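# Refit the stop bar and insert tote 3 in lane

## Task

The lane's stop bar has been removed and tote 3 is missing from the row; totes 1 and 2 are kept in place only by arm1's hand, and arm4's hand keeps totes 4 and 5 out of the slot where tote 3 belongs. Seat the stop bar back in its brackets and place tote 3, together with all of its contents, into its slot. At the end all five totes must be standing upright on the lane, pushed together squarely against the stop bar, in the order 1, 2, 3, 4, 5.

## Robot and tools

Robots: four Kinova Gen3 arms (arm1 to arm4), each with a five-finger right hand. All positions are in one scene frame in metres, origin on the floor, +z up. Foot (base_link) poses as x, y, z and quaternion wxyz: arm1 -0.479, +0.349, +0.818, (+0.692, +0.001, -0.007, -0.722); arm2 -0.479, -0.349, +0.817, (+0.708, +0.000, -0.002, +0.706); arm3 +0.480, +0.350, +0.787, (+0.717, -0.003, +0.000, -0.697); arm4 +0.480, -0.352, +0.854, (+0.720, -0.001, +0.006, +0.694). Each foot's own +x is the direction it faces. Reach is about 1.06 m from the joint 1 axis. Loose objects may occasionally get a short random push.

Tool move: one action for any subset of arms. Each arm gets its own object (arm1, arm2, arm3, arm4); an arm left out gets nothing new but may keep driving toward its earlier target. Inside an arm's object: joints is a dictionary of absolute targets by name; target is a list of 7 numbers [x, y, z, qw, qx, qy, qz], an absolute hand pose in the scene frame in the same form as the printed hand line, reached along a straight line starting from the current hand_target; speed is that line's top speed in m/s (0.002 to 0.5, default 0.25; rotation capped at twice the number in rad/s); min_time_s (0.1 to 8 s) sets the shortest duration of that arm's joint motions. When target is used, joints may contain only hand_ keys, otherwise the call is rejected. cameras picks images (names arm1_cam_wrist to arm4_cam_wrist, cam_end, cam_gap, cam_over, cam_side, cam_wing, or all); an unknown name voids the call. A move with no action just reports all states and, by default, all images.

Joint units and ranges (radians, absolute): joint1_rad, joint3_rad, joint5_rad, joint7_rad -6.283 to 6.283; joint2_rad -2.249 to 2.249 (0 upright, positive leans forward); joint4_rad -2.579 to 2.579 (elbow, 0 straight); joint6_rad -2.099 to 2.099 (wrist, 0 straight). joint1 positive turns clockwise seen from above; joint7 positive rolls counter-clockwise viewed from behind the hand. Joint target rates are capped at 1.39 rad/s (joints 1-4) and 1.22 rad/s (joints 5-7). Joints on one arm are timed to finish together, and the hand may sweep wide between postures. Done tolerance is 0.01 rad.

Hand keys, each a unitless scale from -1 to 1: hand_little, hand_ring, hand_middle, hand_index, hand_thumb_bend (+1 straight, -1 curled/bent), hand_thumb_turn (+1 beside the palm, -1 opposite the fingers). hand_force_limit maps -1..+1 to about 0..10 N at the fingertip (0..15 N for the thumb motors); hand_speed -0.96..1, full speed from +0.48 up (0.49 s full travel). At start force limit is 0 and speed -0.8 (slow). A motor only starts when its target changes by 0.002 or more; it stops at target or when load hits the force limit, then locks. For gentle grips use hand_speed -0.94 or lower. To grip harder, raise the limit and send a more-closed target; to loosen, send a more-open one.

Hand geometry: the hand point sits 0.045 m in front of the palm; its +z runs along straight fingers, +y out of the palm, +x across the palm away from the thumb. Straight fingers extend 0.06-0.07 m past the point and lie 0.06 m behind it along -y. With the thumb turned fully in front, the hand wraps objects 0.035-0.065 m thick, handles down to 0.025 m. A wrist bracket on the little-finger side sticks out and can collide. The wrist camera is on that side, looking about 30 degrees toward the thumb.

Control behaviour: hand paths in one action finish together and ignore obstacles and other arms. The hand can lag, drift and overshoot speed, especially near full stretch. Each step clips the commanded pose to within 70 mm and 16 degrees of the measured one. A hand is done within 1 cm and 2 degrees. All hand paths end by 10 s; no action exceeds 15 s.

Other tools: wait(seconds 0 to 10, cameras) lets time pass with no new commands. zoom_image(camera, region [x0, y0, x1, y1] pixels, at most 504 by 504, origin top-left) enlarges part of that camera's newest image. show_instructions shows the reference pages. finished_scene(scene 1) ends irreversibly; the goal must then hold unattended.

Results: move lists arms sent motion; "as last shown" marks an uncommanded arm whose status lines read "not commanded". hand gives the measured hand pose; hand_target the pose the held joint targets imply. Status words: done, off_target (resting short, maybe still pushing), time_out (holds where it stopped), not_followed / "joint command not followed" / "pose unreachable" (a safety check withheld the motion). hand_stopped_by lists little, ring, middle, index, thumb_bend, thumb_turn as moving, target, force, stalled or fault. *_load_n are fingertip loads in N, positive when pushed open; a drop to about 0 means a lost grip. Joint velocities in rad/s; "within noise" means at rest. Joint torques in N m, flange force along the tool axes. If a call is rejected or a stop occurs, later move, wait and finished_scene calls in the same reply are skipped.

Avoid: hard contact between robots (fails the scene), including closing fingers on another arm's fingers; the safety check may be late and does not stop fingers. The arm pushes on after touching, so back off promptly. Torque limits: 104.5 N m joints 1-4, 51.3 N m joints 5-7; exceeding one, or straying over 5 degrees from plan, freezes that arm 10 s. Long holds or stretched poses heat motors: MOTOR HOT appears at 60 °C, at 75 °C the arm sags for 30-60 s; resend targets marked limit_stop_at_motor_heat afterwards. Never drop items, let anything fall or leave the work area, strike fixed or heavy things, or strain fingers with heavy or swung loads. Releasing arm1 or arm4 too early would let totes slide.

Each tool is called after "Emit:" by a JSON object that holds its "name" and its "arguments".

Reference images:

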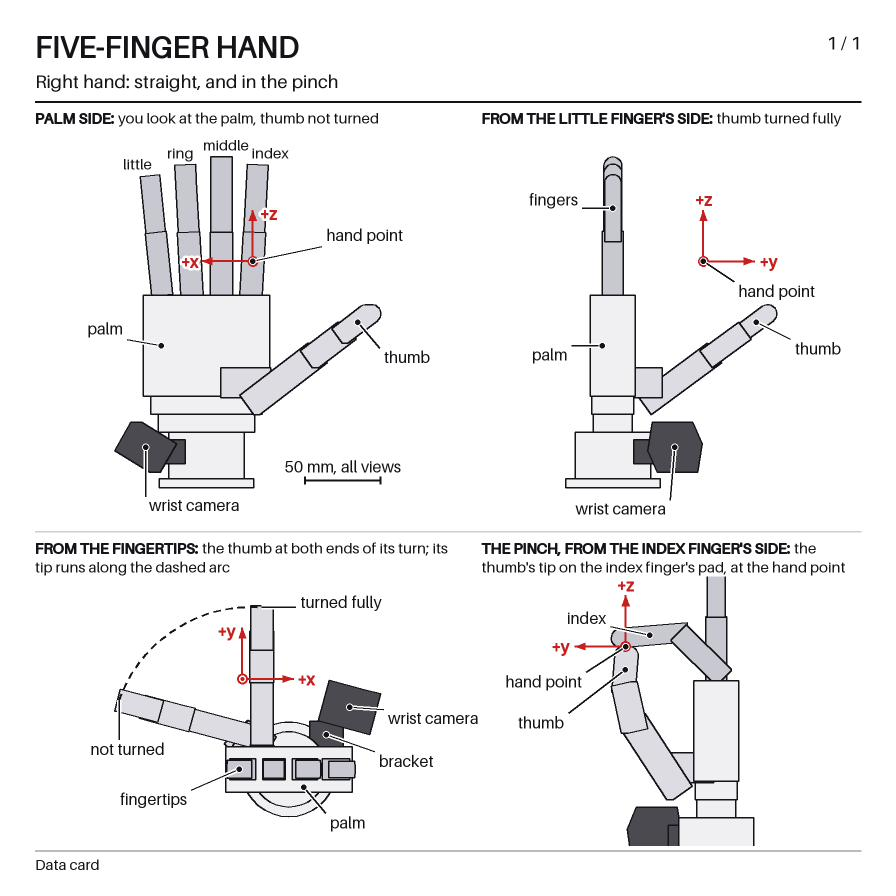

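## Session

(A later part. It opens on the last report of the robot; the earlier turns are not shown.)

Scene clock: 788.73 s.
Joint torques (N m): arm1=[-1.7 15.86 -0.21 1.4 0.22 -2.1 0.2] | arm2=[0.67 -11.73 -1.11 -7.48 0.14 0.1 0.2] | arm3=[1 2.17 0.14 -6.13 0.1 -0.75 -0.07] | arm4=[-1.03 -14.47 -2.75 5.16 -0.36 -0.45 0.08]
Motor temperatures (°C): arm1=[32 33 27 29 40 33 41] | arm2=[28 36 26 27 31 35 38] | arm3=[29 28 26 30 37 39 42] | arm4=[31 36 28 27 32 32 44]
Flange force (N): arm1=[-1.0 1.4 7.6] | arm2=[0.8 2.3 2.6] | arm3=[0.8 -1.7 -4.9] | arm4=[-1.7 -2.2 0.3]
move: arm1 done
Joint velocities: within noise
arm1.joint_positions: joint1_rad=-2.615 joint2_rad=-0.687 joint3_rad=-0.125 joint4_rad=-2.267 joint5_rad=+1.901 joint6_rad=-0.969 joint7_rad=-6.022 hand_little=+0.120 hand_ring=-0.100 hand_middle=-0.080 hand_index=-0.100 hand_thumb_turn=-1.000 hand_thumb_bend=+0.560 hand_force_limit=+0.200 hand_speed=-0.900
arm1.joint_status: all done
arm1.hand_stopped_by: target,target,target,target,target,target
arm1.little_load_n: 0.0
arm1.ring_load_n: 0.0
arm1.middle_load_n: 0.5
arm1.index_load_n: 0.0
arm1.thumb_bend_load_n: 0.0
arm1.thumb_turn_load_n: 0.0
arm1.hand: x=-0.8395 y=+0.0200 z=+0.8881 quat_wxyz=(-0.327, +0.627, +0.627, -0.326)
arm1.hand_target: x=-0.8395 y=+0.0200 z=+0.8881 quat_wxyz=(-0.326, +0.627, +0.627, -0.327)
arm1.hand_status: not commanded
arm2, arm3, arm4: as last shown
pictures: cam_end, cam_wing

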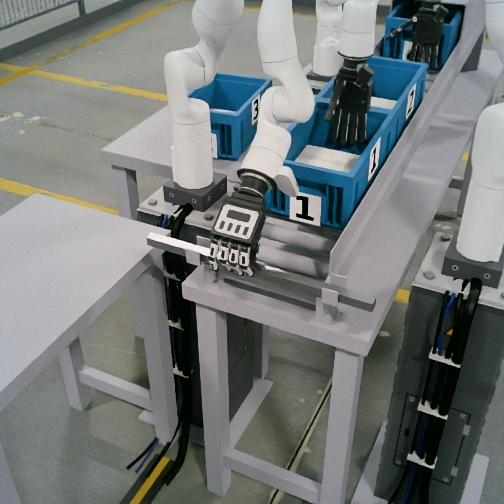

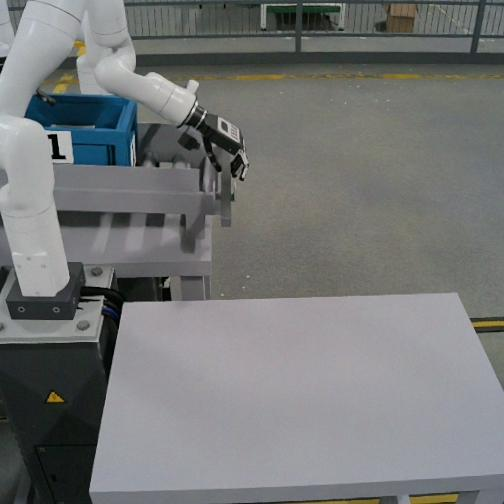

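Emit:
{"name": "move", "arguments": {"arm1": {"joints": {"hand_thumb_bend": 0.66, "hand_ring": 0.15, "hand_index": 0.15, "hand_middle": 0.15, "hand_little": 0.3, "hand_speed": -0.8}}}}

Emit:
{"name": "move", "arguments": {"arm1": {"target": [-0.8395, 0.02, 0.93, 0.3265, -0.6272, -0.6272, 0.3265], "speed": 0.04}, "cameras": ["cam_wing", "cam_end", "cam_over"]}}

Emit:
{"name": "zoom_image", "arguments": {"camera": "cam_wing", "region": [180, 130, 260, 230]}}

Emit:
{"name": "zoom_image", "arguments": {"camera": "cam_end", "region": [140, 200, 400, 340]}}

Scene clock: 794.10 s.
Joint torques (N m): arm1=[-1.77 15.62 -0.19 1.4 0.2 -2.07 0.21] | arm2=[0.67 -11.76 -1.09 -7.48 0.14 0.11 0.15] | arm3=[1.01 2.1 0.07 -6.13 0.08 -0.69 -0.09] | arm4=[-0.94 -14.45 -2.72 5.17 -0.36 -0.41 0.06]
Motor temperatures (°C): arm1=[32 33 27 29 40 33 41] | arm2=[28 36 26 27 31 35 38] | arm3=[29 28 26 30 37 39 42] | arm4=[31 36 28 27 32 32 44]
Flange force (N): arm1=[-0.6 0.8 7.3] | arm2=[0.8 2.2 2.6] | arm3=[0.5 -2.0 -4.8] | arm4=[-1.7 -1.9 0.2]
move: arm1 done
Joint velocities: within noise
arm1.joint_positions: joint1_rad=-2.615 joint2_rad=-0.687 joint3_rad=-0.125 joint4_rad=-2.267 joint5_rad=+1.901 joint6_rad=-0.969 joint7_rad=-6.022 hand_little=+0.300 hand_ring=+0.150 hand_middle=+0.150 hand_index=+0.150 hand_thumb_turn=-1.000 hand_thumb_bend=+0.660 hand_force_limit=+0.200 hand_speed=-0.800
arm1.joint_status: all done
arm1.hand_stopped_by: target,target,target,target,target,target
arm1.little_load_n: 0.0
arm1.ring_load_n: 0.0
arm1.middle_load_n: 0.0
arm1.index_load_n: 0.0
arm1.thumb_bend_load_n: 0.0
arm1.thumb_turn_load_n: 0.0
arm1.hand: x=-0.8395 y=+0.0200 z=+0.8881 quat_wxyz=(-0.327, +0.627, +0.627, -0.327)
arm1.hand_target: x=-0.8395 y=+0.0200 z=+0.8881 quat_wxyz=(-0.327, +0.627, +0.627, -0.327)
arm1.hand_status: not commanded
arm2.joint_positions: joint1_rad=+0.638 joint2_rad=+0.299 joint3_rad=-0.476 joint4_rad=+1.901 joint5_rad=+0.160 joint6_rad=+0.982 joint7_rad=-1.478 hand_little=+1.000 hand_ring=+1.000 hand_middle=+1.000 hand_index=+1.000 hand_thumb_turn=-1.000 hand_thumb_bend=+1.000 hand_force_limit=+0.000 hand_speed=-0.800
arm2.joint_status: not commanded
arm2.hand_stopped_by: target,target,target,target,target,target
arm2.little_load_n: 0.0
arm2.ring_load_n: 0.0
arm2.middle_load_n: 0.0
arm2.index_load_n: 0.0
arm2.thumb_bend_load_n: 0.0
arm2.thumb_turn_load_n: 0.0
arm2.hand: x=-0.4200 y=+0.0300 z=+1.0060 quat_wxyz=(+0.000, +0.707, -0.707, +0.000)
arm2.hand_target: x=-0.4200 y=+0.0300 z=+1.0060 quat_wxyz=(+0.000, +0.707, -0.707, +0.000)
arm2.hand_status: not commanded
arm3, arm4: as last shown
pictures: none

Scene clock: 795.63 s.
Joint torques (N m): arm1=[-1.6 14.85 -0.24 2.51 0.44 -1.95 0.21] | arm2=[0.68 -11.71 -1.11 -7.48 0.14 0.1 0.16] | arm3=[1.05 2.23 0.09 -6.12 0.09 -0.76 -0.05] | arm4=[-1.03 -14.44 -2.74 5.17 -0.32 -0.46 0.04]
Motor temperatures (°C): arm1=[32 33 27 29 40 33 41] | arm2=[28 36 26 27 31 35 38] | arm3=[29 28 26 30 37 39 42] | arm4=[31 36 28 27 32 32 44]
Flange force (N): arm1=[-1.3 0.7 7.0] | arm2=[0.8 2.2 2.5] | arm3=[0.9 -1.9 -4.9] | arm4=[-1.7 -2.3 0.1]
move: arm1 done
Joint velocities: within noise
arm1.joint_positions: joint1_rad=-2.611 joint2_rad=-0.562 joint3_rad=-0.131 joint4_rad=-2.251 joint5_rad=+1.793 joint6_rad=-0.925 joint7_rad=-5.857 hand_little=+0.300 hand_ring=+0.150 hand_middle=+0.150 hand_index=+0.150 hand_thumb_turn=-1.000 hand_thumb_bend=+0.660 hand_force_limit=+0.200 hand_speed=-0.800
arm1.joint_status: not commanded
arm1.hand_stopped_by: target,target,target,target,target,target
arm1.little_load_n: 0.0
arm1.ring_load_n: 0.0
arm1.middle_load_n: 0.0
arm1.index_load_n: 0.0
arm1.thumb_bend_load_n: 0.0
arm1.thumb_turn_load_n: 0.0
arm1.hand: x=-0.8395 y=+0.0200 z=+0.9300 quat_wxyz=(-0.326, +0.627, +0.627, -0.326)
arm1.hand_target: x=-0.8395 y=+0.0200 z=+0.9300 quat_wxyz=(-0.326, +0.627, +0.627, -0.326)
arm1.hand_status: done (0.000 m and 0.0 deg from the pose sent, 0.042 m and 0.0 deg at the start)
arm2, arm3, arm4: as last shown
arm2.thumb_bend_load_n: -0.5
pictures: cam_end, cam_over, cam_wing

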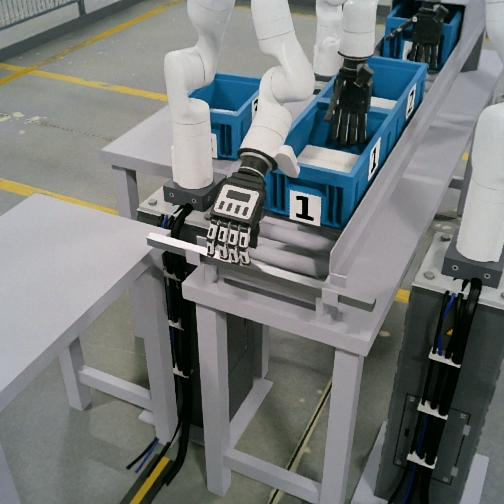

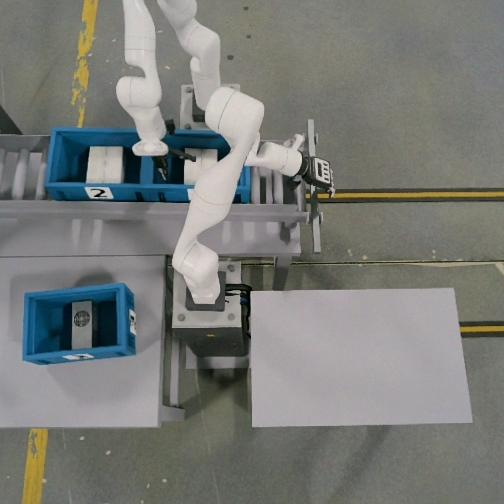

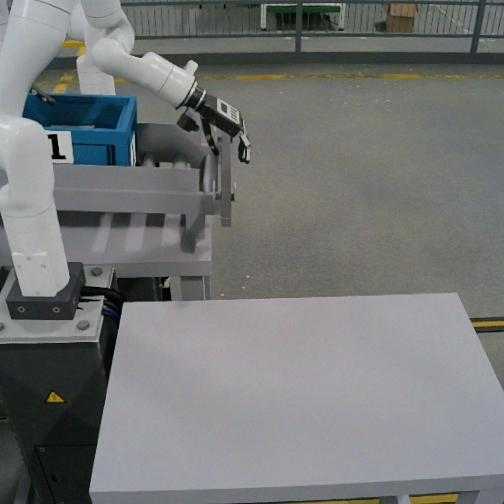

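Scaled by 5.040.

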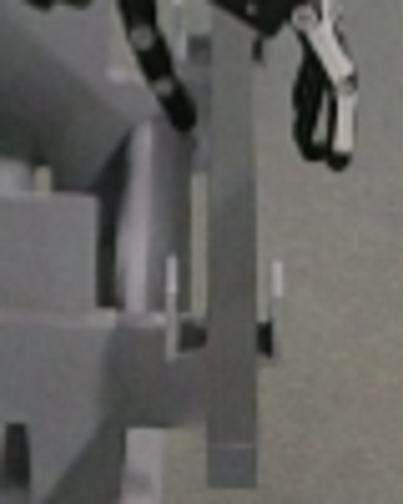

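Scaled by 1.938.

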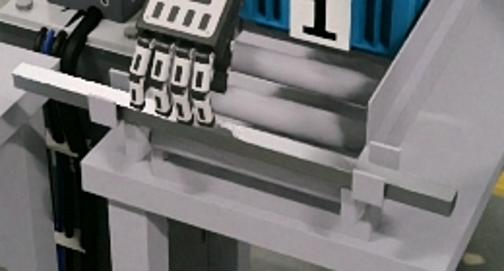

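Emit:
{"name": "move", "arguments": {"arm1": {"target": [-0.85, 0.02, 1.15, 0.3265, -0.6272, -0.6272, 0.3265], "speed": 0.15, "joints": {"hand_little": 1, "hand_ring": 1, "hand_middle": 1, "hand_index": 1, "hand_thumb_bend": 1, "hand_speed": -0.5}}, "cameras": ["cam_end", "cam_over", "cam_side"]}}

Emit:
{"name": "zoom_image", "arguments": {"camera": "cam_end", "region": [130, 150, 430, 340]}}

Emit:
{"name": "zoom_image", "arguments": {"camera": "cam_side", "region": [220, 200, 440, 340]}}

Scene clock: 812.80 s.
Joint torques (N m): arm1=[-1.6 11.65 -0.51 7.06 1.34 -0.46 0.28] | arm2=[0.7 -11.77 -1.17 -7.45 0.13 0.14 0.17] | arm3=[1.01 2.11 0.15 -6.18 0.1 -0.75 -0.1] | arm4=[-0.98 -14.49 -2.66 5.12 -0.34 -0.43 0.07]
Motor temperatures (°C): arm1=[32 33 27 29 40 33 41] | arm2=[28 36 26 27 31 35 38] | arm3=[29 28 26 30 37 39 42] | arm4=[31 36 28 27 32 32 44]
Flange force (N): arm1=[-3.4 -2.2 4.7] | arm2=[0.6 2.2 2.7] | arm3=[0.8 -1.8 -4.8] | arm4=[-1.8 -2.0 0.1]
move: arm1 done
Joint velocities: within noise
arm1.joint_positions: joint1_rad=-2.528 joint2_rad=-0.114 joint3_rad=-0.180 joint4_rad=-1.912 joint5_rad=+1.154 joint6_rad=-0.956 joint7_rad=-4.868 hand_little=+1.000 hand_ring=+1.000 hand_middle=+1.000 hand_index=+1.000 hand_thumb_turn=-1.000 hand_thumb_bend=+1.000 hand_force_limit=+0.200 hand_speed=-0.500
arm1.joint_status: all done
arm1.hand_stopped_by: target,target,target,target,target,target
arm1.little_load_n: 0.0
arm1.ring_load_n: 0.0
arm1.middle_load_n: 0.0
arm1.index_load_n: 0.0
arm1.thumb_bend_load_n: 0.0
arm1.thumb_turn_load_n: 0.0
arm1.hand: x=-0.8500 y=+0.0200 z=+1.1500 quat_wxyz=(-0.327, +0.627, +0.627, -0.326)
arm1.hand_target: x=-0.8500 y=+0.0200 z=+1.1500 quat_wxyz=(-0.327, +0.627, +0.627, -0.326)
arm1.hand_status: done (0.000 m and 0.0 deg from the pose sent, 0.220 m and 0.0 deg at the start)
arm2, arm3, arm4: as last shown
arm2.thumb_bend_load_n: 0.0
arm4.thumb_bend_load_n: -0.5

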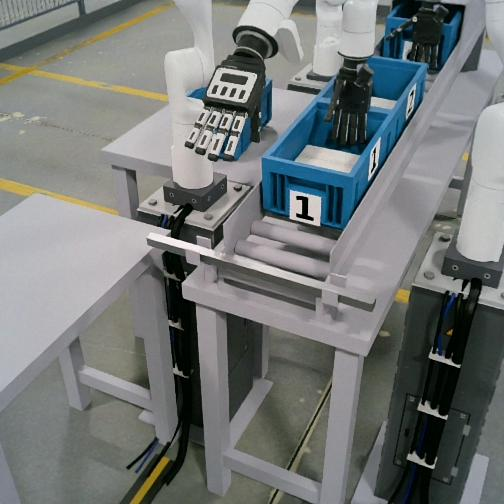

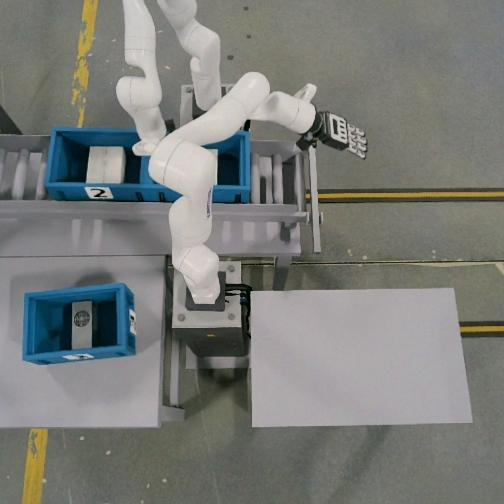

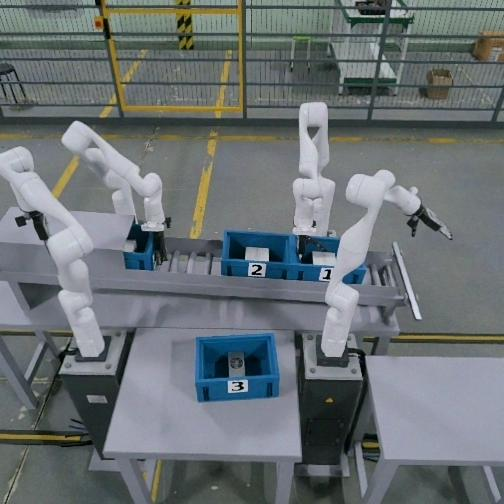

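Scaled by 1.680.

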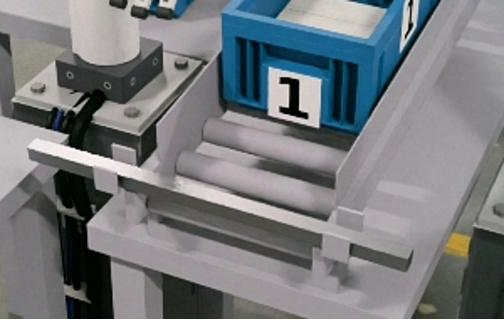

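Scaled by 2.291.

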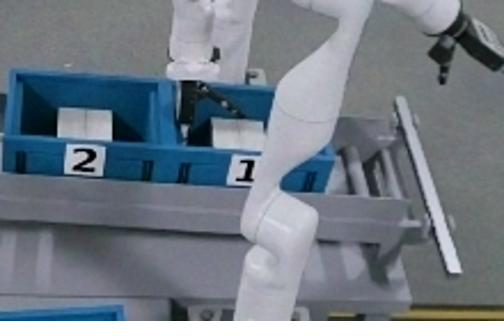

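Emit:
{"name": "move", "arguments": {"arm2": {"target": [-0.59, 0.03, 1.0, 0, -0.7071, 0.7071, 0], "speed": 0.03}, "cameras": ["cam_end", "cam_over", "cam_wing"]}}

Emit:
{"name": "zoom_image", "arguments": {"camera": "cam_end", "region": [130, 150, 430, 340]}}

Emit:
{"name": "zoom_image", "arguments": {"camera": "cam_wing", "region": [100, 80, 260, 230]}}

Scene clock: 823.57 s.
Joint torques (N m): arm1=[-1.57 11.64 -0.53 7.19 1.38 -0.43 0.26] | arm2=[0.65 -10.99 -1.26 -7.1 0.14 0.26 0.19] | arm3=[1 2.16 0.05 -6.12 0.11 -0.72 -0.09] | arm4=[-0.98 -14.43 -2.72 5.21 -0.32 -0.46 0.1]
Motor temperatures (°C): arm1=[32 33 27 29 40 33 41] | arm2=[28 36 26 27 31 35 38] | arm3=[29 28 26 30 37 39 42] | arm4=[31 36 28 27 32 32 44]
Flange force (N): arm1=[-3.1 -2.0 4.6] | arm2=[1.0 1.8 3.0] | arm3=[0.7 -2.0 -4.8] | arm4=[-1.4 -2.2 0.3]
move: arm2 done
Joint velocities: within noise
arm1: as last shown
arm2.joint_positions: joint1_rad=+0.253 joint2_rad=+0.285 joint3_rad=-0.580 joint4_rad=+1.957 joint5_rad=+0.186 joint6_rad=+0.954 joint7_rad=-1.985 hand_little=+1.000 hand_ring=+1.000 hand_middle=+1.000 hand_index=+1.000 hand_thumb_turn=-1.000 hand_thumb_bend=+1.000 hand_force_limit=+0.000 hand_speed=-0.800
arm2.joint_status: not commanded
arm2.hand_stopped_by: target,target,target,target,target,target
arm2.little_load_n: 0.0
arm2.ring_load_n: 0.0
arm2.middle_load_n: 0.0
arm2.index_load_n: 0.0
arm2.thumb_bend_load_n: 0.0
arm2.thumb_turn_load_n: 0.0
arm2.hand: x=-0.5900 y=+0.0300 z=+1.0000 quat_wxyz=(+0.000, +0.707, -0.707, +0.000)
arm2.hand_target: x=-0.5900 y=+0.0300 z=+1.0000 quat_wxyz=(+0.000, +0.707, -0.707, +0.000)
arm2.hand_status: done (0.000 m and 0.0 deg from the pose sent, 0.170 m and 0.0 deg at the start)
arm3.joint_positions: joint1_rad=-0.639 joint2_rad=-0.464 joint3_rad=-0.112 joint4_rad=+1.532 joint5_rad=+0.015 joint6_rad=+1.939 joint7_rad=-2.029 hand_little=+1.000 hand_ring=+1.000 hand_middle=+1.000 hand_index=+1.000 hand_thumb_turn=+1.000 hand_thumb_bend=+1.000 hand_force_limit=+0.000 hand_speed=-0.800
arm3.joint_status: not commanded
arm3.hand_stopped_by: target,target,target,target,target,target
arm3.little_load_n: 0.0
arm3.ring_load_n: 0.0
arm3.middle_load_n: 0.0
arm3.index_load_n: 0.0
arm3.thumb_bend_load_n: 0.0
arm3.thumb_turn_load_n: 0.0
arm3.hand: x=+0.6252 y=+0.2346 z=+1.2855 quat_wxyz=(-0.059, -0.589, -0.804, +0.045)
arm3.hand_target: x=+0.6252 y=+0.2346 z=+1.2855 quat_wxyz=(-0.059, -0.589, -0.804, +0.045)
arm3.hand_status: not commanded
arm4.joint_positions: joint1_rad=+0.012 joint2_rad=+0.642 joint3_rad=+2.089 joint4_rad=-1.891 joint5_rad=+0.676 joint6_rad=-1.014 joint7_rad=+0.266 hand_little=+1.000 hand_ring=+1.000 hand_middle=+1.000 hand_index=+1.000 hand_thumb_turn=+1.000 hand_thumb_bend=+1.000 hand_force_limit=+0.000 hand_speed=-0.800
arm4.joint_status: not commanded
arm4.hand_stopped_by: target,target,target,target,target,target
arm4.little_load_n: 0.0
arm4.ring_load_n: 0.0
arm4.middle_load_n: 0.0
arm4.index_load_n: 0.0
arm4.thumb_bend_load_n: 0.0
arm4.thumb_turn_load_n: -0.5
arm4.hand: x=+0.1852 y=-0.0026 z=+0.9913 quat_wxyz=(+0.001, -0.707, +0.707, +0.000)
arm4.hand_target: x=+0.1852 y=-0.0026 z=+0.9913 quat_wxyz=(+0.001, -0.707, +0.707, +0.000)
arm4.hand_status: not commanded

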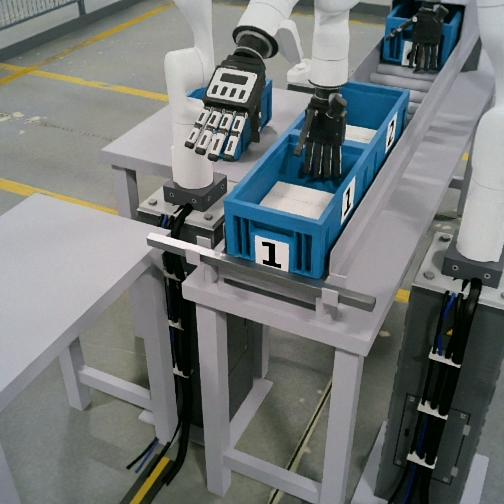

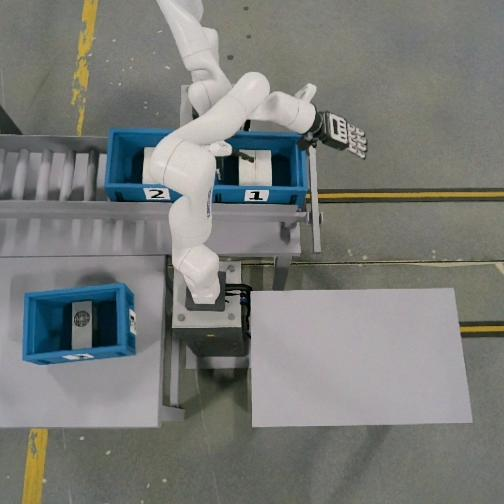

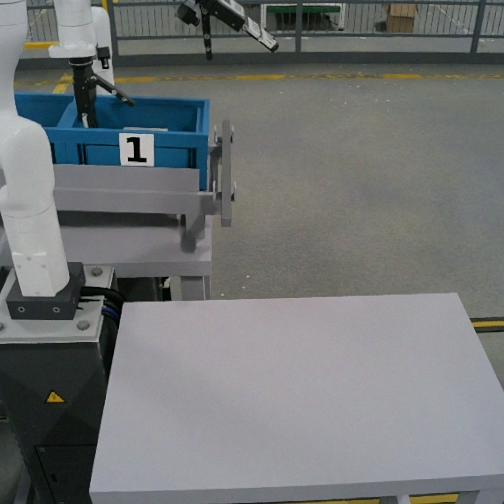

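Scaled by 1.680.

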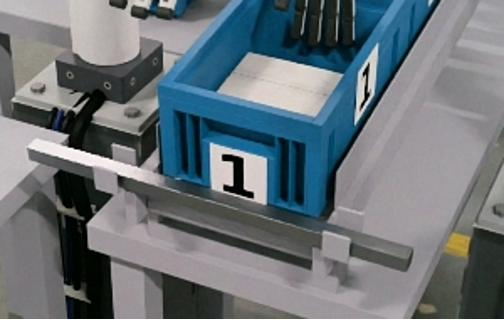

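Scaled by 3.150.

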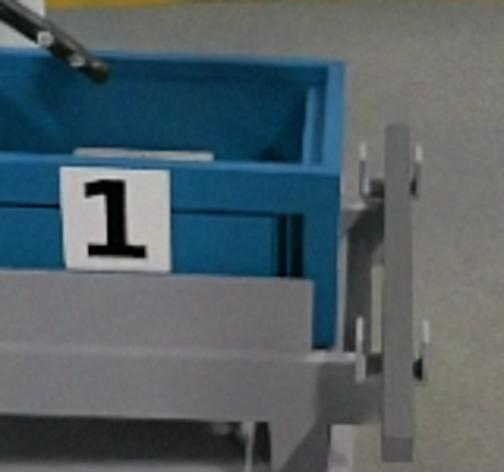

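Emit:
{"name": "move", "arguments": {"arm2": {"target": [-0.625, 0.03, 1.0, 0, -0.7071, 0.7071, 0], "speed": 0.02}, "cameras": ["cam_end", "cam_over", "cam_wing", "arm2_cam_wrist"]}}

Emit:
{"name": "zoom_image", "arguments": {"camera": "cam_end", "region": [130, 150, 430, 340]}}

Emit:
{"name": "zoom_image", "arguments": {"camera": "cam_wing", "region": [100, 80, 260, 230]}}

Scene clock: 830.07 s.
Joint torques (N m): arm1=[-1.56 11.55 -0.5 7.16 1.42 -0.47 0.21] | arm2=[0.64 -11.24 -1.41 -6.96 0.12 0.36 0.17] | arm3=[1.01 2.13 0.06 -6.2 0.12 -0.73 -0.08] | arm4=[-0.96 -14.46 -2.7 5.21 -0.35 -0.46 0.08]
Motor temperatures (°C): arm1=[32 33 27 29 40 33 41] | arm2=[28 36 26 27 31 35 38] | arm3=[29 28 26 30 37 39 42] | arm4=[31 36 28 27 32 32 44]
Flange force (N): arm1=[-2.9 -2.4 4.4] | arm2=[0.8 1.7 3.0] | arm3=[0.7 -2.0 -4.6] | arm4=[-1.5 -2.1 0.3]
move: arm2 done
Joint velocities: within noise
arm1, arm3, arm4: as last shown
arm2.joint_positions: joint1_rad=+0.164 joint2_rad=+0.302 joint3_rad=-0.595 joint4_rad=+1.938 joint5_rad=+0.200 joint6_rad=+0.962 joint7_rad=-2.093 hand_little=+1.000 hand_ring=+1.000 hand_middle=+1.000 hand_index=+1.000 hand_thumb_turn=-1.000 hand_thumb_bend=+1.000 hand_force_limit=+0.000 hand_speed=-0.800
arm2.joint_status: not commanded
arm2.hand_stopped_by: target,target,target,target,target,target
arm2.little_load_n: -0.5
arm2.ring_load_n: 0.0
arm2.middle_load_n: 0.0
arm2.index_load_n: 0.0
arm2.thumb_bend_load_n: 0.0
arm2.thumb_turn_load_n: 0.0
arm2.hand: x=-0.6250 y=+0.0300 z=+1.0000 quat_wxyz=(+0.000, +0.707, -0.707, +0.000)
arm2.hand_target: x=-0.6250 y=+0.0300 z=+1.0000 quat_wxyz=(+0.000, +0.707, -0.707, +0.000)
arm2.hand_status: done (0.000 m and 0.0 deg from the pose sent, 0.035 m and 0.0 deg at the start)
arm3.thumb_bend_load_n: -0.5
arm4.thumb_turn_load_n: 0.0
pictures: arm2_cam_wrist, cam_end, cam_over, cam_wing

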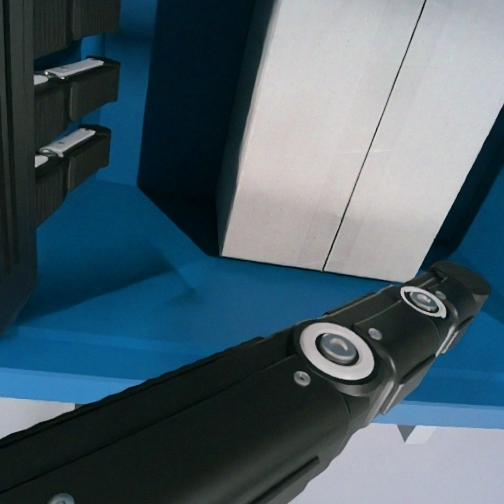

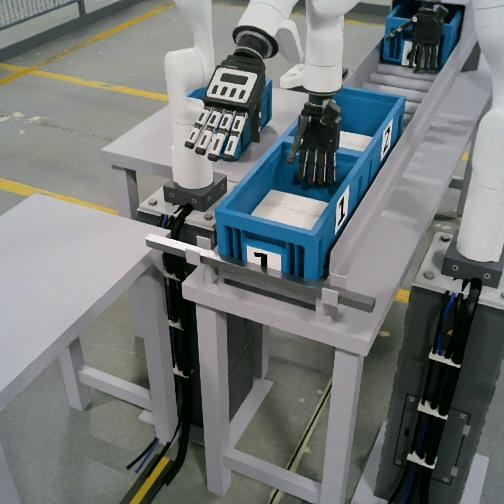

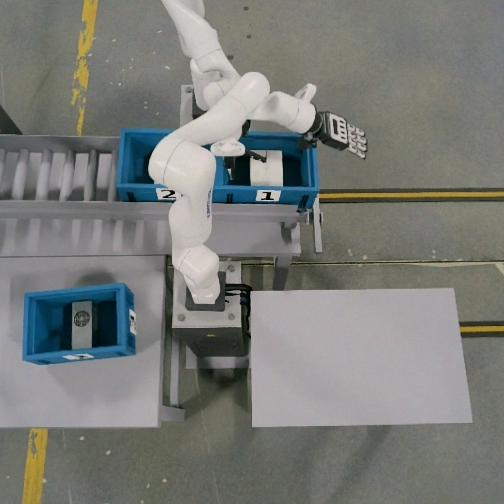

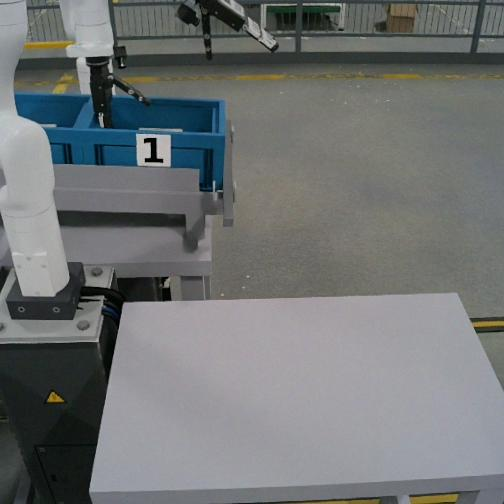

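Scaled by 1.680.

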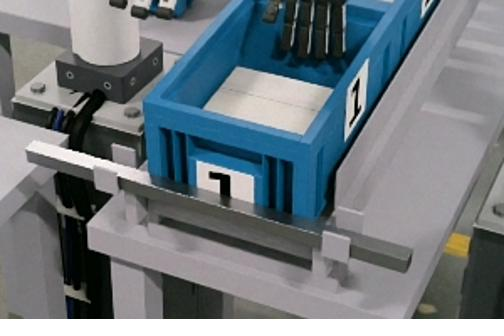

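Scaled by 3.150.

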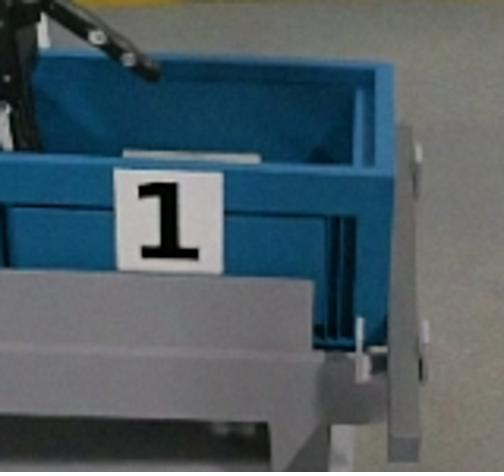

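Emit:
{"name": "move", "arguments": {"arm2": {"target": [-0.645, 0.03, 1.0, 0, -0.7071, 0.7071, 0], "speed": 0.02}, "cameras": ["cam_end", "cam_over", "cam_wing", "arm2_cam_wrist"]}}

Emit:
{"name": "zoom_image", "arguments": {"camera": "cam_wing", "region": [100, 80, 260, 230]}}

Emit:
{"name": "zoom_image", "arguments": {"camera": "cam_over", "region": [100, 110, 340, 260]}}

Scene clock: 834.57 s.
Joint torques (N m): arm1=[-1.58 11.58 -0.42 7.09 1.35 -0.45 0.2] | arm2=[0.18 -11.25 -1.87 -7.14 -0.27 0.11 0.17] | arm3=[0.89 2.07 0.03 -6.11 0.12 -0.76 -0.1] | arm4=[-0.98 -14.43 -2.65 5.16 -0.38 -0.45 0.03]
Motor temperatures (°C): arm1=[32 33 27 29 40 33 41] | arm2=[28 36 26 28 31 35 38] | arm3=[29 28 26 30 37 39 42] | arm4=[31 36 28 27 32 32 44]
Flange force (N): arm1=[-3.2 -2.4 4.4] | arm2=[0.8 0.3 2.7] | arm3=[0.5 -2.0 -5.1] | arm4=[-1.7 -2.2 0.1]
move: arm2 not_followed
Joint velocities: within noise
arm1.joint_positions: joint1_rad=-2.528 joint2_rad=-0.114 joint3_rad=-0.180 joint4_rad=-1.912 joint5_rad=+1.154 joint6_rad=-0.956 joint7_rad=-4.868 hand_little=+1.000 hand_ring=+1.000 hand_middle=+1.000 hand_index=+1.000 hand_thumb_turn=-1.000 hand_thumb_bend=+1.000 hand_force_limit=+0.200 hand_speed=-0.500
arm1.joint_status: not commanded
arm1.hand_stopped_by: target,target,target,target,target,target
arm1.little_load_n: 0.0
arm1.ring_load_n: 0.0
arm1.middle_load_n: 0.0
arm1.index_load_n: 0.0
arm1.thumb_bend_load_n: 0.0
arm1.thumb_turn_load_n: 0.0
arm1.hand: x=-0.8500 y=+0.0200 z=+1.1500 quat_wxyz=(-0.327, +0.627, +0.627, -0.326)
arm1.hand_target: x=-0.8500 y=+0.0200 z=+1.1500 quat_wxyz=(-0.327, +0.627, +0.627, -0.326)
arm1.hand_status: not commanded
arm2.joint_positions: joint1_rad=+0.134 joint2_rad=+0.309 joint3_rad=-0.599 joint4_rad=+1.929 joint5_rad=+0.206 joint6_rad=+0.966 joint7_rad=-2.128 hand_little=+1.000 hand_ring=+1.000 hand_middle=+1.000 hand_index=+1.000 hand_thumb_turn=-1.000 hand_thumb_bend=+1.000 hand_force_limit=+0.000 hand_speed=-0.800
arm2.joint_status: not commanded
arm2.hand_stopped_by: target,target,target,target,target,target
arm2.little_load_n: 0.0
arm2.ring_load_n: 0.0
arm2.middle_load_n: 0.0
arm2.index_load_n: 0.0
arm2.thumb_bend_load_n: 0.0
arm2.thumb_turn_load_n: 0.0
arm2.hand: x=-0.6366 y=+0.0300 z=+1.0000 quat_wxyz=(+0.000, +0.707, -0.707, +0.000)
arm2.hand_target: x=-0.6366 y=+0.0300 z=+1.0000 quat_wxyz=(+0.000, +0.707, -0.707, +0.000)
arm2.hand_status: not_followed (0.008 m and 0.0 deg from the pose sent, 0.020 m and 0.0 deg at the start)
arm3, arm4: as last shown
arm4.thumb_bend_load_n: -0.5
pictures: arm2_cam_wrist, cam_end, cam_over, cam_wing
pose unreachable (arm2 arm): on one or more control steps of this call this arm could not follow its commanded pose, so it was not sent that pose on those steps. On the call's last step it was still not sent that pose. It may still have moved: this result reports where it is.
cause: moving toward the commanded pose would bring a part of the arm too close to another arm (the arm1 arm, where that arm stood when this arm was held).

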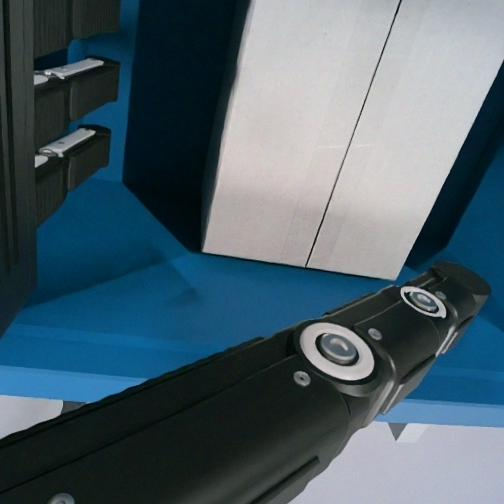

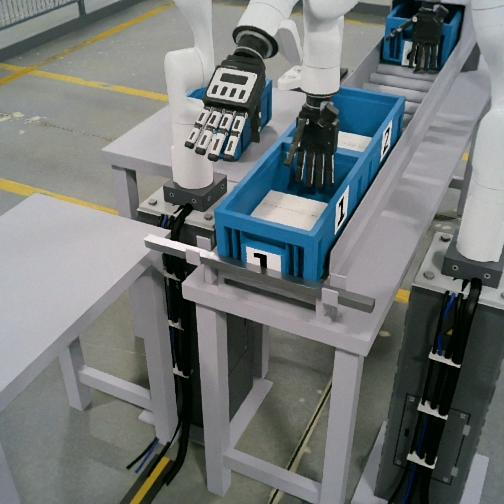

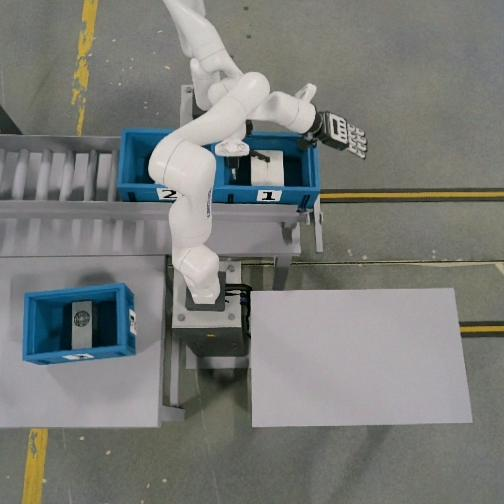

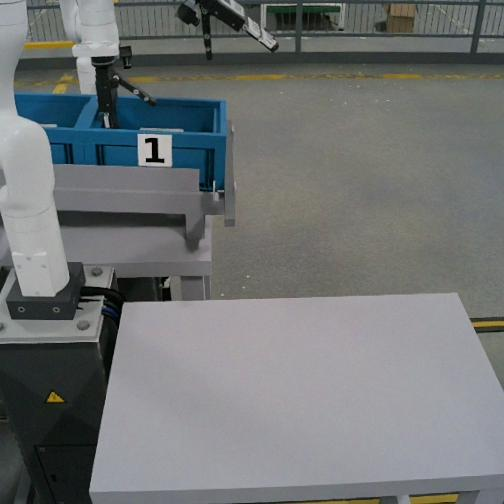

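Scaled by 3.150.

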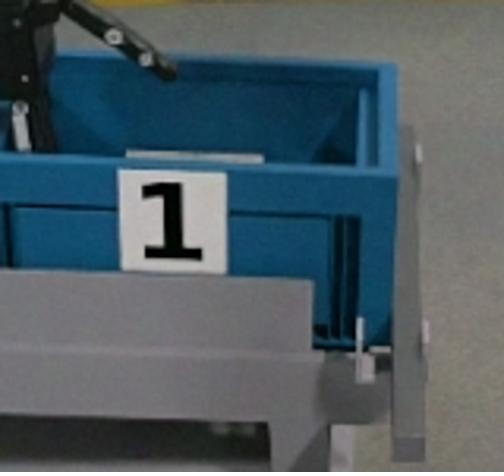

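Scaled by 2.100.

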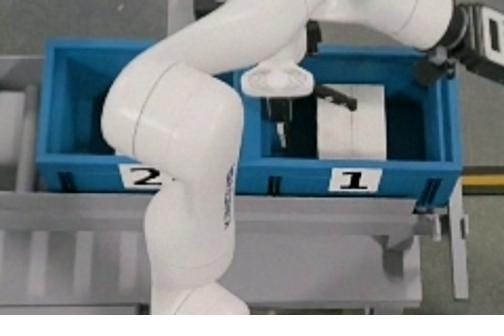

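Emit:
{"name": "move", "arguments": {"arm1": {"joints": {"joint1_rad": -2.4, "joint2_rad": -0.1, "joint3_rad": 0, "joint4_rad": -0.3, "joint5_rad": 0.3, "joint6_rad": -0.2, "joint7_rad": -4.3, "hand_speed": -0.5}, "min_time_s": 3}}}

Emit:
{"name": "move", "arguments": {"arm1": {"joints": {"joint1_rad": -2.152, "joint2_rad": -0.13, "joint3_rad": 0, "joint4_rad": 1.871, "joint5_rad": 0, "joint6_rad": 1.4, "joint7_rad": -3.68}, "min_time_s": 4}, "arm2": {"target": [-0.62, 0.0, 1.28, 0, -0.7071, 0.7071, 0], "speed": 0.1}, "cameras": ["arm1_cam_wrist", "cam_over", "cam_gap", "cam_side"]}}

Scene clock: 874.53 s.
Joint torques (N m): arm1=[-1.57 7.69 -0.46 3.48 -0.2 1.19 0.2] | arm2=[0.18 -11.29 -1.91 -7.09 -0.21 0.17 0.16] | arm3=[1 2.2 0.15 -6.11 0.03 -0.77 -0.08] | arm4=[-0.99 -14.42 -2.59 5.19 -0.36 -0.42 0.05]
Motor temperatures (°C): arm1=[31 33 27 30 40 33 41] | arm2=[28 36 26 27 31 35 38] | arm3=[29 28 26 30 37 39 42] | arm4=[31 36 28 27 32 32 44]
Flange force (N): arm1=no reading | arm2=[0.7 0.3 2.8] | arm3=[0.9 -1.8 -5.0] | arm4=[-1.6 -2.3 -0.1]
move: arm1 done
Joint velocities: within noise
arm1.joint_positions: joint1_rad=-2.400 joint2_rad=-0.100 joint3_rad=+0.000 joint4_rad=-0.300 joint5_rad=+0.300 joint6_rad=-0.200 joint7_rad=-4.300 hand_little=+1.000 hand_ring=+1.000 hand_middle=+1.000 hand_index=+1.000 hand_thumb_turn=-1.000 hand_thumb_bend=+1.000 hand_force_limit=+0.200 hand_speed=-0.500
arm1.joint_status: all done
arm1.hand_stopped_by: target,target,target,target,target,target
arm1.little_load_n: 0.0
arm1.ring_load_n: 0.0
arm1.middle_load_n: 0.0
arm1.index_load_n: 0.0
arm1.thumb_bend_load_n: -0.5
arm1.thumb_turn_load_n: 0.0
arm1.hand: x=-0.6953 y=+0.0552 z=+2.0723 quat_wxyz=(+0.032, +0.238, +0.173, -0.955)
arm1.hand_target: x=-0.6953 y=+0.0552 z=+2.0723 quat_wxyz=(+0.032, +0.238, +0.173, -0.955)
arm1.hand_status: not commanded
arm2, arm3, arm4: as last shown
arm2.ring_load_n: -0.5
arm3.thumb_bend_load_n: 0.0
arm4.thumb_bend_load_n: 0.0
pictures: none

Scene clock: 878.87 s.
Joint torques (N m): arm1=[-1.5 -4.15 -0.44 -8.95 -0.09 -0.17 0.25] | arm2=[0.24 -8.52 -1 -8.48 -0.23 0.14 0.2] | arm3=[1.09 2.15 0.09 -6.04 0.04 -0.75 -0.1] | arm4=[-1 -14.43 -2.7 5.19 -0.33 -0.47 0.07]
Motor temperatures (°C): arm1=[31 33 27 30 40 33 41] | arm2=[28 36 26 27 31 35 38] | arm3=[29 28 26 30 37 39 42] | arm4=[31 36 28 27 32 32 44]
Flange force (N): arm1=[-4.4 -3.5 2.2] | arm2=[0.7 0.0 2.8] | arm3=[0.6 -2.1 -5.2] | arm4=[-1.5 -2.3 0.2]
move: arm1 done; arm2 done
Joint velocities: within noise
arm1.joint_positions: joint1_rad=-2.152 joint2_rad=-0.130 joint3_rad=+0.000 joint4_rad=+1.871 joint5_rad=+0.000 joint6_rad=+1.400 joint7_rad=-3.680 hand_little=+1.000 hand_ring=+1.000 hand_middle=+1.000 hand_index=+1.000 hand_thumb_turn=-1.000 hand_thumb_bend=+1.000 hand_force_limit=+0.200 hand_speed=-0.500
arm1.joint_status: all done
arm1.hand_stopped_by: target,target,target,target,target,target
arm1.little_load_n: 0.0
arm1.ring_load_n: 0.0
arm1.middle_load_n: 0.0
arm1.index_load_n: 0.0
arm1.thumb_bend_load_n: 0.0
arm1.thumb_turn_load_n: 0.0
arm1.hand: x=-0.1906 y=+0.4313 z=+1.1468 quat_wxyz=(-0.007, -0.707, -0.708, -0.001)
arm1.hand_target: x=-0.1906 y=+0.4313 z=+1.1468 quat_wxyz=(-0.007, -0.707, -0.708, -0.001)
arm1.hand_status: not commanded
arm2.joint_positions: joint1_rad=+0.215 joint2_rad=+0.086 joint3_rad=-0.606 joint4_rad=+1.239 joint5_rad=+0.047 joint6_rad=+1.833 joint7_rad=-1.944 hand_little=+1.000 hand_ring=+1.000 hand_middle=+1.000 hand_index=+1.000 hand_thumb_turn=-1.000 hand_thumb_bend=+1.000 hand_force_limit=+0.000 hand_speed=-0.800
arm2.joint_status: not commanded
arm2.hand_stopped_by: target,target,target,target,target,target
arm2.little_load_n: 0.0
arm2.ring_load_n: 0.0
arm2.middle_load_n: 0.0
arm2.index_load_n: 0.0
arm2.thumb_bend_load_n: 0.0
arm2.thumb_turn_load_n: 0.0
arm2.hand: x=-0.6200 y=+0.0000 z=+1.2800 quat_wxyz=(+0.000, +0.707, -0.707, +0.000)
arm2.hand_target: x=-0.6200 y=+0.0000 z=+1.2800 quat_wxyz=(+0.000, +0.707, -0.707, +0.000)
arm2.hand_status: done (0.000 m and 0.0 deg from the pose sent, 0.282 m and 0.0 deg at the start)
arm3, arm4: as last shown
arm4.thumb_turn_load_n: -0.5
pictures: arm1_cam_wrist, cam_gap, cam_over, cam_side

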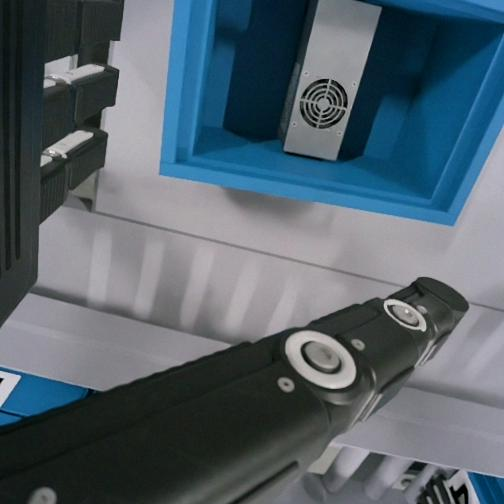

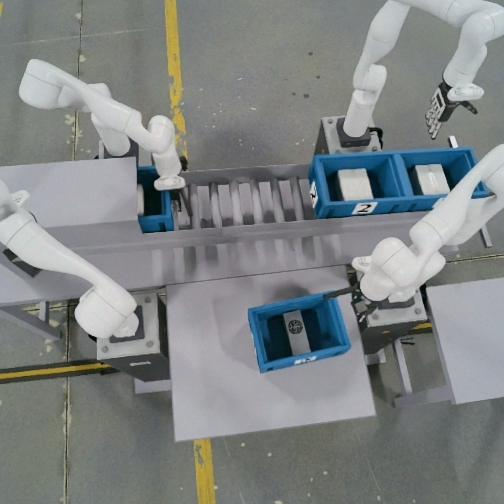

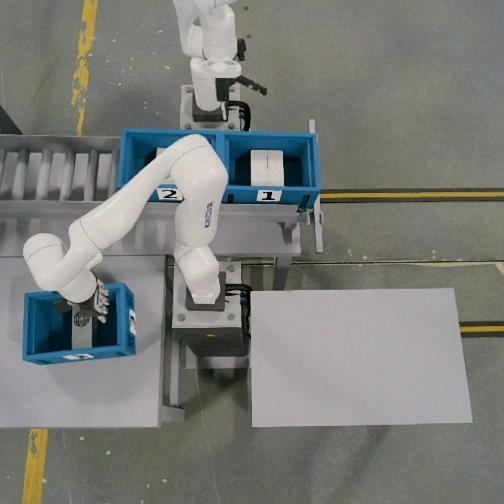

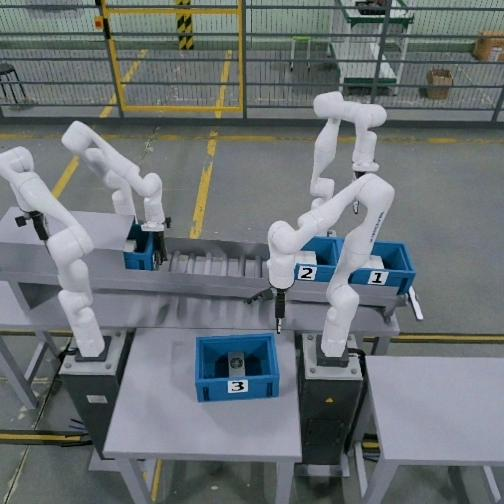

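Emit:
{"name": "move", "arguments": {"cameras": ["arm1_cam_wrist","arm3_cam_wrist","cam_gap","cam_over","cam_side"]}}

Scene clock: 893.23 s.
Joint torques (N m): arm1=[-1.34 -4.15 -0.33 -8.98 -0.12 -0.14 0.19] | arm2=[0.2 -8.52 -1.08 -8.45 -0.21 0.15 0.19] | arm3=[0.93 2.05 0.09 -6.2 0.11 -0.71 -0.08] | arm4=[-0.99 -14.41 -2.72 5.19 -0.3 -0.42 0.07]
Motor temperatures (°C): arm1=[31 33 27 30 40 33 41] | arm2=[28 36 26 28 31 35 38] | arm3=[29 28 26 30 37 39 42] | arm4=[31 36 28 27 32 32 44]
Flange force (N): arm1=[-4.2 -3.7 2.4] | arm2=[0.7 -0.2 2.8] | arm3=[0.6 -1.8 -4.6] | arm4=[-1.6 -2.2 0.0]
Joint velocities: within noise
arm1.joint_positions: joint1_rad=-2.152 joint2_rad=-0.130 joint3_rad=+0.000 joint4_rad=+1.871 joint5_rad=+0.000 joint6_rad=+1.400 joint7_rad=-3.680 hand_little=+1.000 hand_ring=+1.000 hand_middle=+1.000 hand_index=+1.000 hand_thumb_turn=-1.000 hand_thumb_bend=+1.000 hand_force_limit=+0.200 hand_speed=-0.500
arm1.joint_status: all done
arm1.hand_stopped_by: target,target,target,target,target,target
arm1.little_load_n: 0.0
arm1.ring_load_n: 0.0
arm1.middle_load_n: 0.0
arm1.index_load_n: 0.0
arm1.thumb_bend_load_n: 0.0
arm1.thumb_turn_load_n: 0.0
arm1.hand: x=-0.1906 y=+0.4313 z=+1.1468 quat_wxyz=(-0.007, -0.707, -0.708, -0.001) (m; scene frame)
arm1.hand_target: x=-0.1906 y=+0.4313 z=+1.1468 quat_wxyz=(-0.007, -0.707, -0.708, -0.001) (m; scene frame)
arm1.hand_status: not commanded
arm2.joint_positions: joint1_rad=+0.215 joint2_rad=+0.086 joint3_rad=-0.606 joint4_rad=+1.239 joint5_rad=+0.047 joint6_rad=+1.833 joint7_rad=-1.944 hand_little=+1.000 hand_ring=+1.000 hand_middle=+1.000 hand_index=+1.000 hand_thumb_turn=-1.000 hand_thumb_bend=+1.000 hand_force_limit=+0.000 hand_speed=-0.800
arm2.joint_status: not commanded
arm2.hand_stopped_by: target,target,target,target,target,target
arm2.little_load_n: 0.0
arm2.ring_load_n: 0.0
arm2.middle_load_n: 0.0
arm2.index_load_n: 0.0
arm2.thumb_bend_load_n: 0.0
arm2.thumb_turn_load_n: 0.0
arm2.hand: x=-0.6200 y=+0.0000 z=+1.2800 quat_wxyz=(+0.000, +0.707, -0.707, +0.000) (m; scene frame)
arm2.hand_target: x=-0.6200 y=+0.0000 z=+1.2800 quat_wxyz=(+0.000, +0.707, -0.707, +0.000) (m; scene frame)
arm2.hand_status: done (0.000 m and 0.0 deg from the pose sent, 0.282 m and 0.0 deg at the start)
arm3.joint_positions: joint1_rad=-0.639 joint2_rad=-0.464 joint3_rad=-0.112 joint4_rad=+1.532 joint5_rad=+0.015 joint6_rad=+1.939 joint7_rad=-2.029 hand_little=+1.000 hand_ring=+1.000 hand_middle=+1.000 hand_index=+1.000 hand_thumb_turn=+1.000 hand_thumb_bend=+1.000 hand_force_limit=+0.000 hand_speed=-0.800
arm3.joint_status: not commanded
arm3.hand_stopped_by: target,target,target,target,target,target
arm3.little_load_n: 0.0
arm3.ring_load_n: 0.0
arm3.middle_load_n: 0.0
arm3.index_load_n: 0.0
arm3.thumb_bend_load_n: 0.0
arm3.thumb_turn_load_n: 0.0
arm3.hand: x=+0.6252 y=+0.2346 z=+1.2855 quat_wxyz=(-0.059, -0.589, -0.804, +0.045) (m; scene frame)
arm3.hand_target: x=+0.6252 y=+0.2346 z=+1.2855 quat_wxyz=(-0.059, -0.589, -0.804, +0.045) (m; scene frame)
arm3.hand_status: not commanded
arm4.joint_positions: joint1_rad=+0.012 joint2_rad=+0.642 joint3_rad=+2.089 joint4_rad=-1.891 joint5_rad=+0.676 joint6_rad=-1.014 joint7_rad=+0.266 hand_little=+1.000 hand_ring=+1.000 hand_middle=+1.000 hand_index=+1.000 hand_thumb_turn=+1.000 hand_thumb_bend=+1.000 hand_force_limit=+0.000 hand_speed=-0.800
arm4.joint_status: not commanded
arm4.hand_stopped_by: target,target,target,target,target,target
arm4.little_load_n: 0.0
arm4.ring_load_n: 0.0
arm4.middle_load_n: 0.0
arm4.index_load_n: 0.0
arm4.thumb_bend_load_n: 0.0
arm4.thumb_turn_load_n: 0.0
arm4.hand: x=+0.1852 y=-0.0026 z=+0.9913 quat_wxyz=(+0.001, -0.707, +0.707, +0.000) (m; scene frame)
arm4.hand_target: x=+0.1852 y=-0.0026 z=+0.9913 quat_wxyz=(+0.001, -0.707, +0.707, +0.000) (m; scene frame)
arm4.hand_status: not commanded
pictures: arm1_cam_wrist, arm3_cam_wrist, cam_gap, cam_over, cam_side

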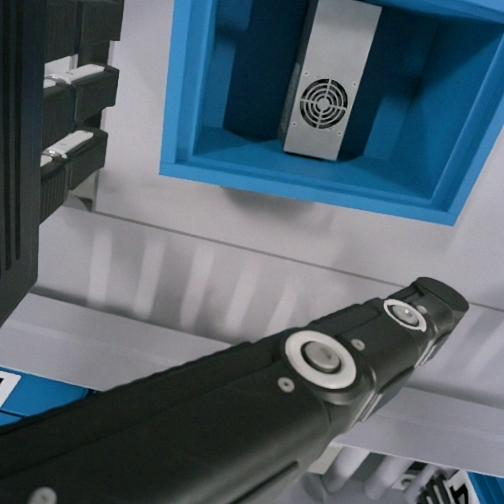

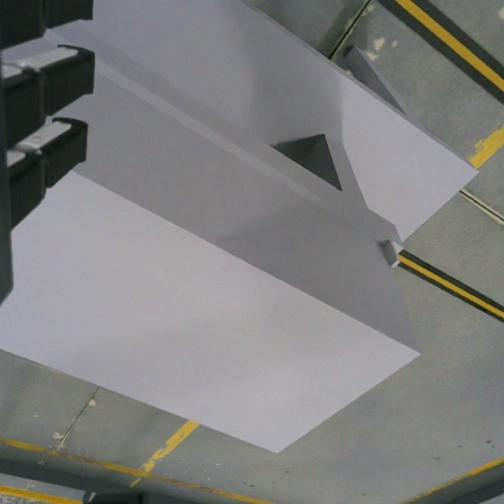

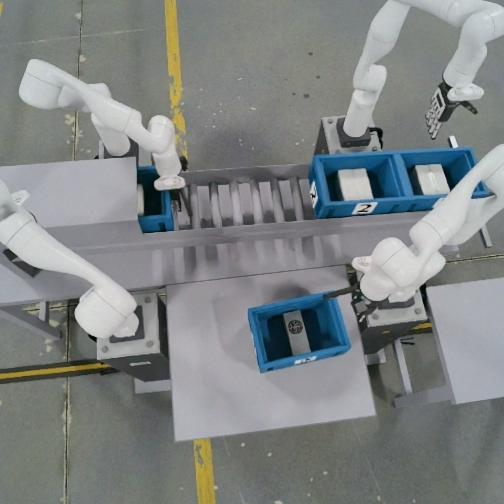

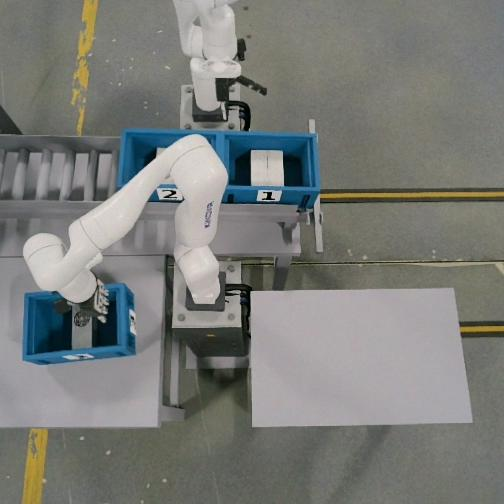

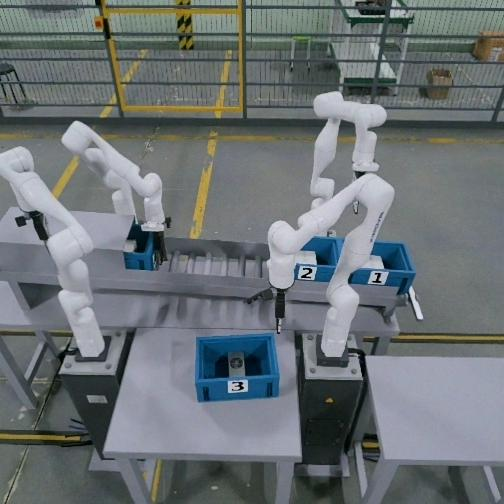

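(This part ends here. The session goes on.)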